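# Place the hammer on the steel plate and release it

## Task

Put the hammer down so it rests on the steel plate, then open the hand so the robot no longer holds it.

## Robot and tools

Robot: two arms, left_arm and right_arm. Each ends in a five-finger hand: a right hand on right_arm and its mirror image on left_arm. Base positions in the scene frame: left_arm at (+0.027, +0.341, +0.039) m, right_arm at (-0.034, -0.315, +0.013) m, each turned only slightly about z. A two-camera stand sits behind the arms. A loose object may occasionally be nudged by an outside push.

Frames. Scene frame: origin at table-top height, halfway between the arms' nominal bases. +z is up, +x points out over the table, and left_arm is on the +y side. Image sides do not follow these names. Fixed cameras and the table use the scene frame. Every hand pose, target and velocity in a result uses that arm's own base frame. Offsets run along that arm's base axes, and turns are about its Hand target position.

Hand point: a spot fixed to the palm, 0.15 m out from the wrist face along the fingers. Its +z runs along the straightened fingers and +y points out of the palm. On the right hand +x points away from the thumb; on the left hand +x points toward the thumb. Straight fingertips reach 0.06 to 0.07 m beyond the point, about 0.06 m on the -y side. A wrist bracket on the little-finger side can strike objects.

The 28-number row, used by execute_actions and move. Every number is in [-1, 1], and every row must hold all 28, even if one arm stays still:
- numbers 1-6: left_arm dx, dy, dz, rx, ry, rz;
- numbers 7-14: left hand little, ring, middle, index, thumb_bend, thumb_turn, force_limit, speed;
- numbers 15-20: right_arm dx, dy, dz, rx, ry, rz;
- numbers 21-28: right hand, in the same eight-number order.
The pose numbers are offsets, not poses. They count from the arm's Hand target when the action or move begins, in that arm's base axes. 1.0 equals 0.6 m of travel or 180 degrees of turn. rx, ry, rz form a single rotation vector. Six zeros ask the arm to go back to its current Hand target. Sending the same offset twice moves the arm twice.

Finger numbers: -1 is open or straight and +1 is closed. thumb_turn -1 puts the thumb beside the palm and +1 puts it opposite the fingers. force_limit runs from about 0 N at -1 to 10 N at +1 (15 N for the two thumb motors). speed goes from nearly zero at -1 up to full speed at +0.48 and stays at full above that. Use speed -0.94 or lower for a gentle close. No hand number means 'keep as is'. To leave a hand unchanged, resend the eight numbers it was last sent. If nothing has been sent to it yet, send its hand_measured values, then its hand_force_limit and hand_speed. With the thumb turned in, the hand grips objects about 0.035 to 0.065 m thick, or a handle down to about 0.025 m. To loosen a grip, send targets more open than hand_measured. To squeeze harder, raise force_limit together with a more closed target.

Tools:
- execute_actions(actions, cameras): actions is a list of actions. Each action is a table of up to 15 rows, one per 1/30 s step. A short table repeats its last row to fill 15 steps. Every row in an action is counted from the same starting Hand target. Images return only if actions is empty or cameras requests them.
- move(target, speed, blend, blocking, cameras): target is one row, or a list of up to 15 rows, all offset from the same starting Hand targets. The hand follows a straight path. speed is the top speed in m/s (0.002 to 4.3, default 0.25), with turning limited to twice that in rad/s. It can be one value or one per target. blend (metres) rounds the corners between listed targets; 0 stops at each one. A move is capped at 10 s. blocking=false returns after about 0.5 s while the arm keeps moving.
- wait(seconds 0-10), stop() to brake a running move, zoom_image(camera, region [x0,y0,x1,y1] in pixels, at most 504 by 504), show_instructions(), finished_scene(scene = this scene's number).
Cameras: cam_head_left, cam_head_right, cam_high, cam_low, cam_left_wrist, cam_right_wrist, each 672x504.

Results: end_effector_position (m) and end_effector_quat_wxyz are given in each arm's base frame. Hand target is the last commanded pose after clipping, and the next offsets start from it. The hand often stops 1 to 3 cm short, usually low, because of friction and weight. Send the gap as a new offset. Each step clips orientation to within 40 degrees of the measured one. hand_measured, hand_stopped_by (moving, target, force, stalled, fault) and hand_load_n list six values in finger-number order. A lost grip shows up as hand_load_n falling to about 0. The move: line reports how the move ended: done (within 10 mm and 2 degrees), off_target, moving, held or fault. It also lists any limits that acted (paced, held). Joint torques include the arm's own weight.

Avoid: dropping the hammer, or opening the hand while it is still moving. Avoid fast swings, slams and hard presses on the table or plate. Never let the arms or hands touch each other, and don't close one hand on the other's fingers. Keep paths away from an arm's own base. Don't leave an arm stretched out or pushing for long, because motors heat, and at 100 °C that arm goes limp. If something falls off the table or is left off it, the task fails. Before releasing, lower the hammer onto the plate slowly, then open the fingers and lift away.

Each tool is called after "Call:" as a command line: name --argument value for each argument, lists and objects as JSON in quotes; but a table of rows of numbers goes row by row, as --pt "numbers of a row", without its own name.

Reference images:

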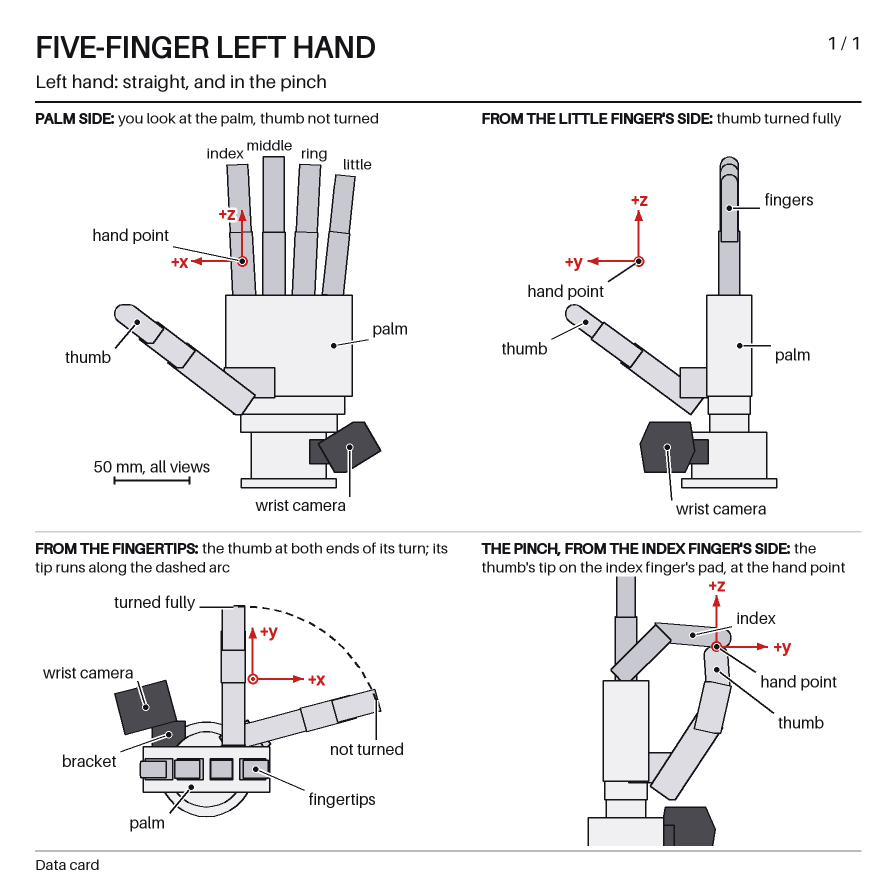

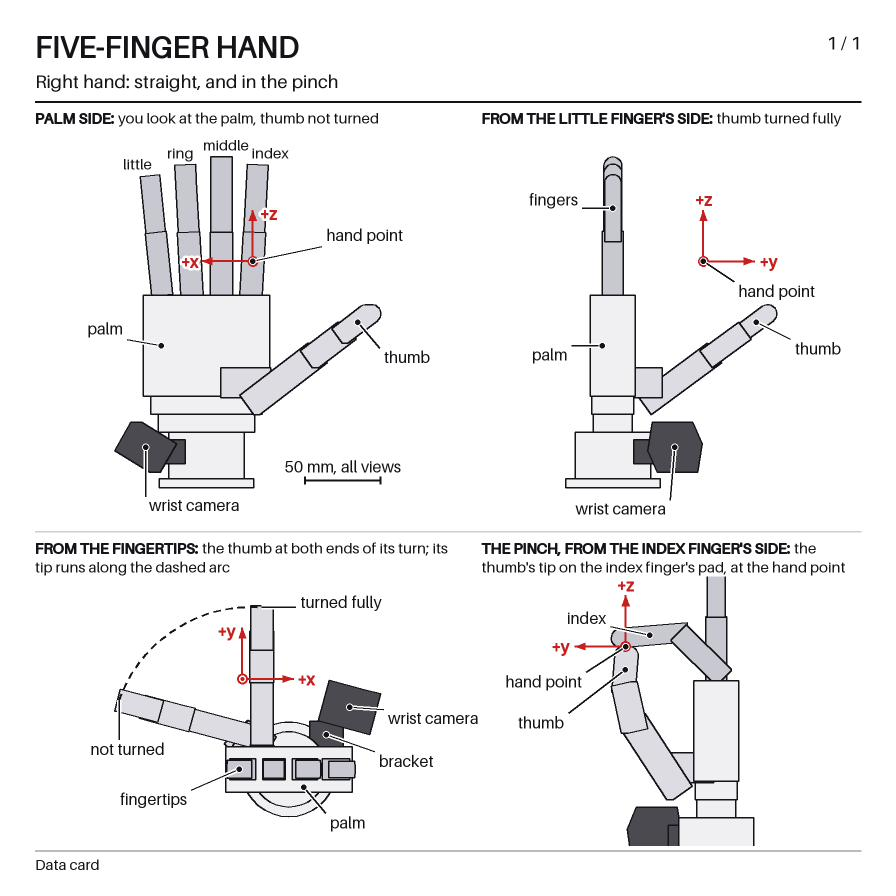

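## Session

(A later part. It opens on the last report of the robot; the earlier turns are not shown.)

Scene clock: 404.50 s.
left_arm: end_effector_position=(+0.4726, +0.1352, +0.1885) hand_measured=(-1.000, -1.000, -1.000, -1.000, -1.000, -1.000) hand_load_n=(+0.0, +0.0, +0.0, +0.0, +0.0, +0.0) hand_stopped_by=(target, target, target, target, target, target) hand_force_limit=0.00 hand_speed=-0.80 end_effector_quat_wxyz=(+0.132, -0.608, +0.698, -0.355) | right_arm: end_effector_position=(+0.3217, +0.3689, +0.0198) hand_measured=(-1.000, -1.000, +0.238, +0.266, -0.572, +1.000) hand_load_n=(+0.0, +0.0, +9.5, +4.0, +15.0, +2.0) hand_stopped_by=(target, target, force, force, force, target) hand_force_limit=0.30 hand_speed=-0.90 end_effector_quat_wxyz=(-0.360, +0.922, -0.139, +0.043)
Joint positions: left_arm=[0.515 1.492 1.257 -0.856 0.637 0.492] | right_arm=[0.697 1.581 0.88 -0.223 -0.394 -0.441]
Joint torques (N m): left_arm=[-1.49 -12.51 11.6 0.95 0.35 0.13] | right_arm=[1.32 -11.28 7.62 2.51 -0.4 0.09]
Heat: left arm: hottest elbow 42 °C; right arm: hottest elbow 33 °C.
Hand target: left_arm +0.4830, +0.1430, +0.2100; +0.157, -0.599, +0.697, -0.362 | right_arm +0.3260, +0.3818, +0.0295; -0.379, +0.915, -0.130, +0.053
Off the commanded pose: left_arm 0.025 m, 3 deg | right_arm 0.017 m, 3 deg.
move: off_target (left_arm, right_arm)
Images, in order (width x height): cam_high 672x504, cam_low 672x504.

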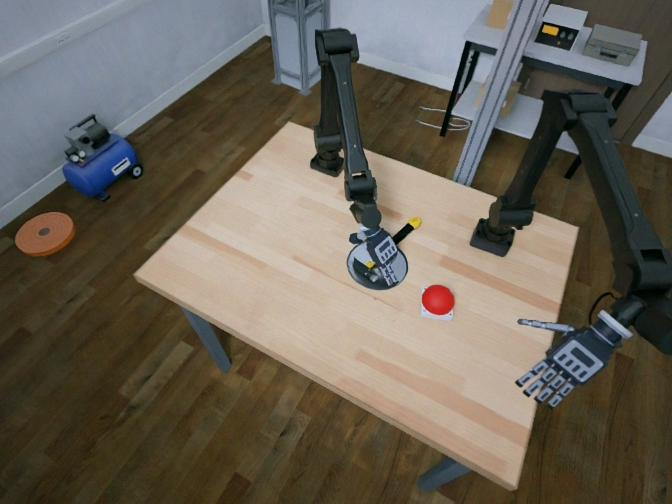

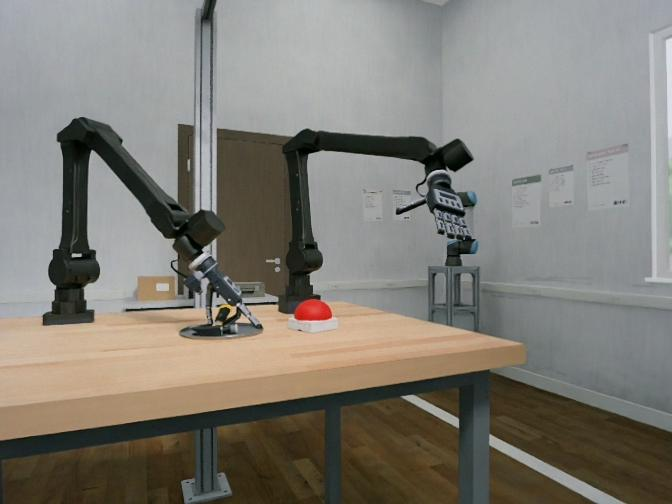

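Call:
move --pt "0 0 0 0 0 0 -1 -1 -1 -1 -1 -1 0 -0.8 0 -0.016 -0.012 0 0 0 -1 -1 0.55 0.5 -0.3 1 0.3 -0.9" --pt "0 0 0 0 0 0 -1 -1 -1 -1 -1 -1 0 -0.8 0 -0.016 -0.010 0 0 0 -1 -1 0.14 0.14 -1 1 0.3 -0.7" --speed 0.05 --cameras '["cam_low","cam_right_wrist"]'

Call:
zoom_image --camera "cam_low" --region '[150, 280, 280, 360]'

Scene clock: 414.90 s.
left_arm: end_effector_position=(+0.4726, +0.1352, +0.1885) hand_measured=(-1.000, -1.000, -1.000, -1.000, -1.000, -1.000) hand_load_n=(+0.0, +0.0, +0.0, +0.0, +0.0, +0.0) hand_stopped_by=(target, target, target, target, target, target) hand_force_limit=0.00 hand_speed=-0.80 end_effector_quat_wxyz=(+0.132, -0.608, +0.698, -0.355) | right_arm: end_effector_position=(+0.3212, +0.3695, +0.0181) hand_measured=(-1.000, -1.000, +0.140, +0.140, -1.000, +1.000) hand_load_n=(+0.0, +0.0, -1.5, +0.0, +0.0, +0.0) hand_stopped_by=(target, target, target, target, target, target) hand_force_limit=0.30 hand_speed=-0.70 end_effector_quat_wxyz=(-0.367, +0.919, -0.139, +0.044)
Joint positions: left_arm=[0.515 1.492 1.257 -0.856 0.637 0.492] | right_arm=[0.696 1.581 0.867 -0.197 -0.4 -0.435]
Joint torques (N m): left_arm=[-1.44 -12.63 11.59 0.95 0.35 0.13] | right_arm=[-0.03 -11.11 6.71 2.04 -0.54 -0.03]
Heat: left arm: hottest elbow 42 °C; right arm: hottest elbow 33 °C.
Hand target: left_arm +0.4830, +0.1430, +0.2100; +0.157, -0.599, +0.697, -0.362 | right_arm +0.3260, +0.3722, +0.0235; -0.379, +0.915, -0.130, +0.053
Off the commanded pose: left_arm 0.025 m, 3 deg | right_arm 0.008 m, 2 deg.
move: off_target (left_arm)
Images, in order (width x height): cam_low 672x504, cam_right_wrist 672x504.

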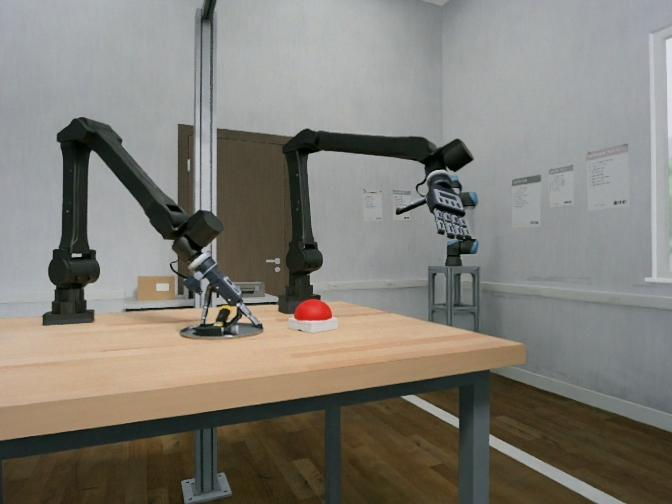

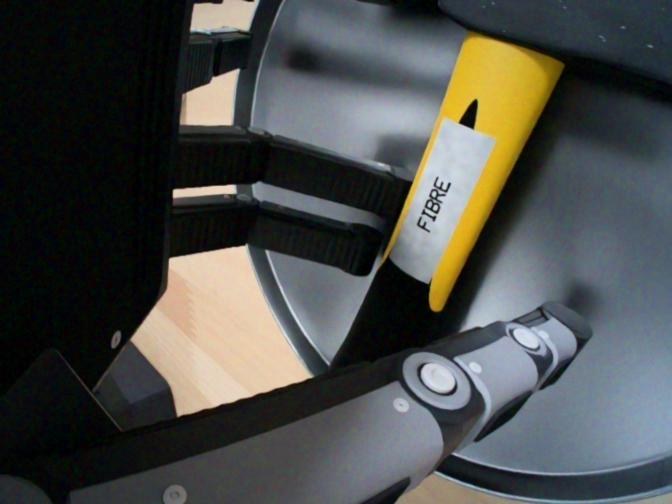

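Scaled by 3.877.

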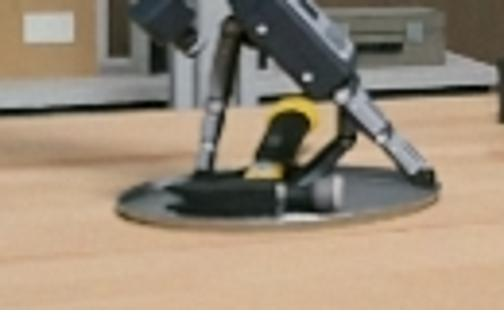

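Call:
move --pt "0 0 0 0 0 0 -1 -1 -1 -1 -1 -1 0 -0.8 0.03 0.01 0.12 0 0 0 -1 -1 0.12 0.12 -1 1 0.3 0" --pt "0 0 0 0 0 0 -1 -1 -1 -1 -1 -1 0 -0.8 0 -0.15 0.33 0 0 0 -1 -1 0.12 0.12 -1 1 0.3 0" --speed 0.12 --blend '[0.02,0]' --cameras '["cam_low","cam_head_right","cam_right_wrist","cam_high"]'

Call:
zoom_image --camera "cam_high" --region '[310, 190, 440, 310]'

Scene clock: 426.07 s.
left_arm: end_effector_position=(+0.4726, +0.1352, +0.1885) hand_measured=(-1.000, -1.000, -1.000, -1.000, -1.000, -1.000) hand_load_n=(+0.0, +0.0, +0.0, +0.0, +0.0, +0.0) hand_stopped_by=(target, target, target, target, target, target) hand_force_limit=0.00 hand_speed=-0.80 end_effector_quat_wxyz=(+0.132, -0.608, +0.698, -0.355) | right_arm: end_effector_position=(+0.3070, +0.2753, +0.1849) hand_measured=(-1.000, -1.000, +0.120, +0.120, -1.000, +1.000) hand_load_n=(+0.0, -0.5, +0.0, +0.0, +0.0, +0.0) hand_stopped_by=(target, target, target, target, target, target) hand_force_limit=0.30 hand_speed=0.00 end_effector_quat_wxyz=(-0.355, +0.923, -0.144, +0.025)
Joint positions: left_arm=[0.515 1.492 1.257 -0.856 0.637 0.492] | right_arm=[0.518 1.229 1.022 -0.821 -0.511 -0.597]
Joint torques (N m): left_arm=[-1.49 -12.57 11.62 0.94 0.35 0.13] | right_arm=[-0.73 -8.88 13.71 0.7 -0.7 -0.06]
Heat: left arm: hottest elbow 42 °C; right arm: hottest elbow 33 °C.
Hand target: left_arm +0.4830, +0.1430, +0.2100; +0.157, -0.599, +0.697, -0.362 | right_arm +0.3260, +0.2822, +0.2215; -0.379, +0.915, -0.130, +0.053
Off the commanded pose: left_arm 0.025 m, 3 deg | right_arm 0.042 m, 5 deg.
move: off_target (left_arm, right_arm)
Images, in order (width x height): cam_head_right 672x504, cam_high 672x504, cam_low 672x504, cam_right_wrist 672x504.

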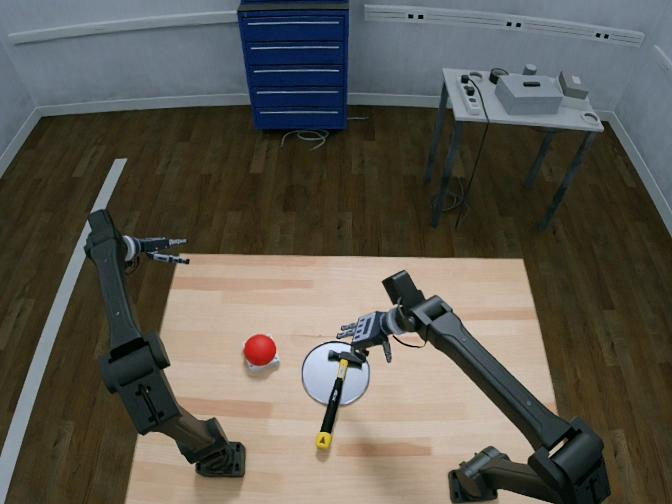

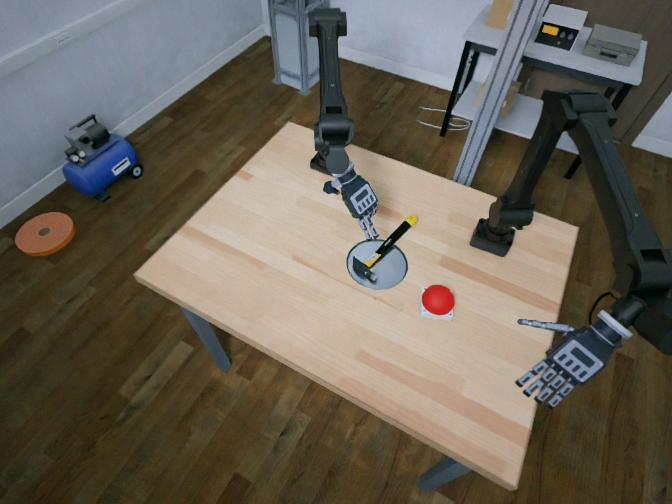

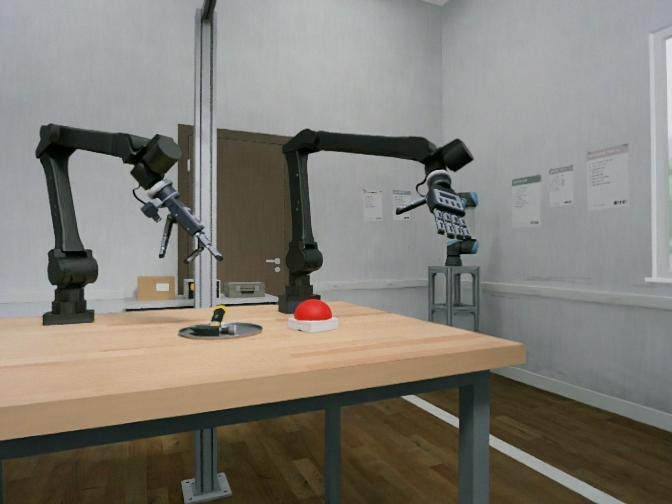

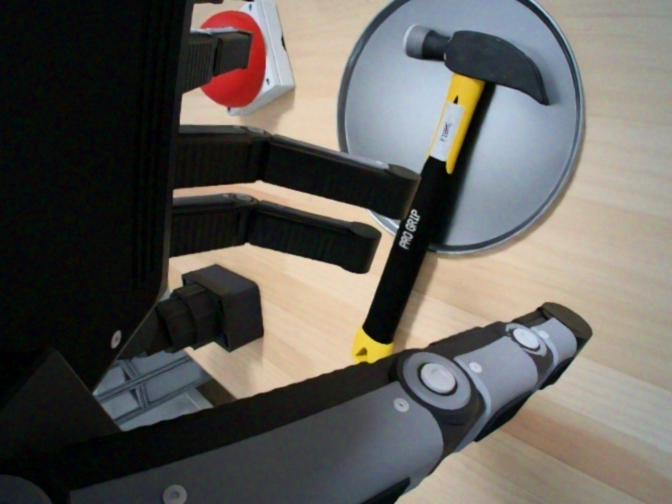

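Scaled by 3.877.

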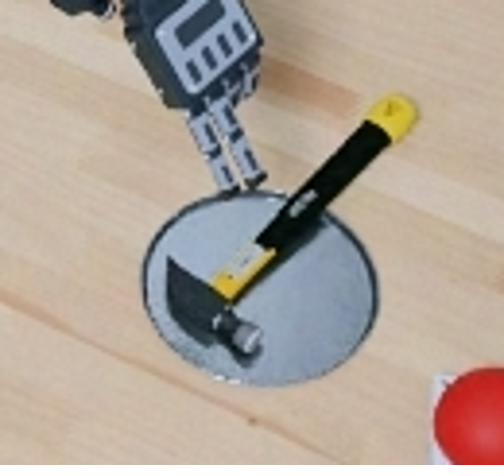

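Call:
finished_scene --scene 2

The scene is finished: the task was done.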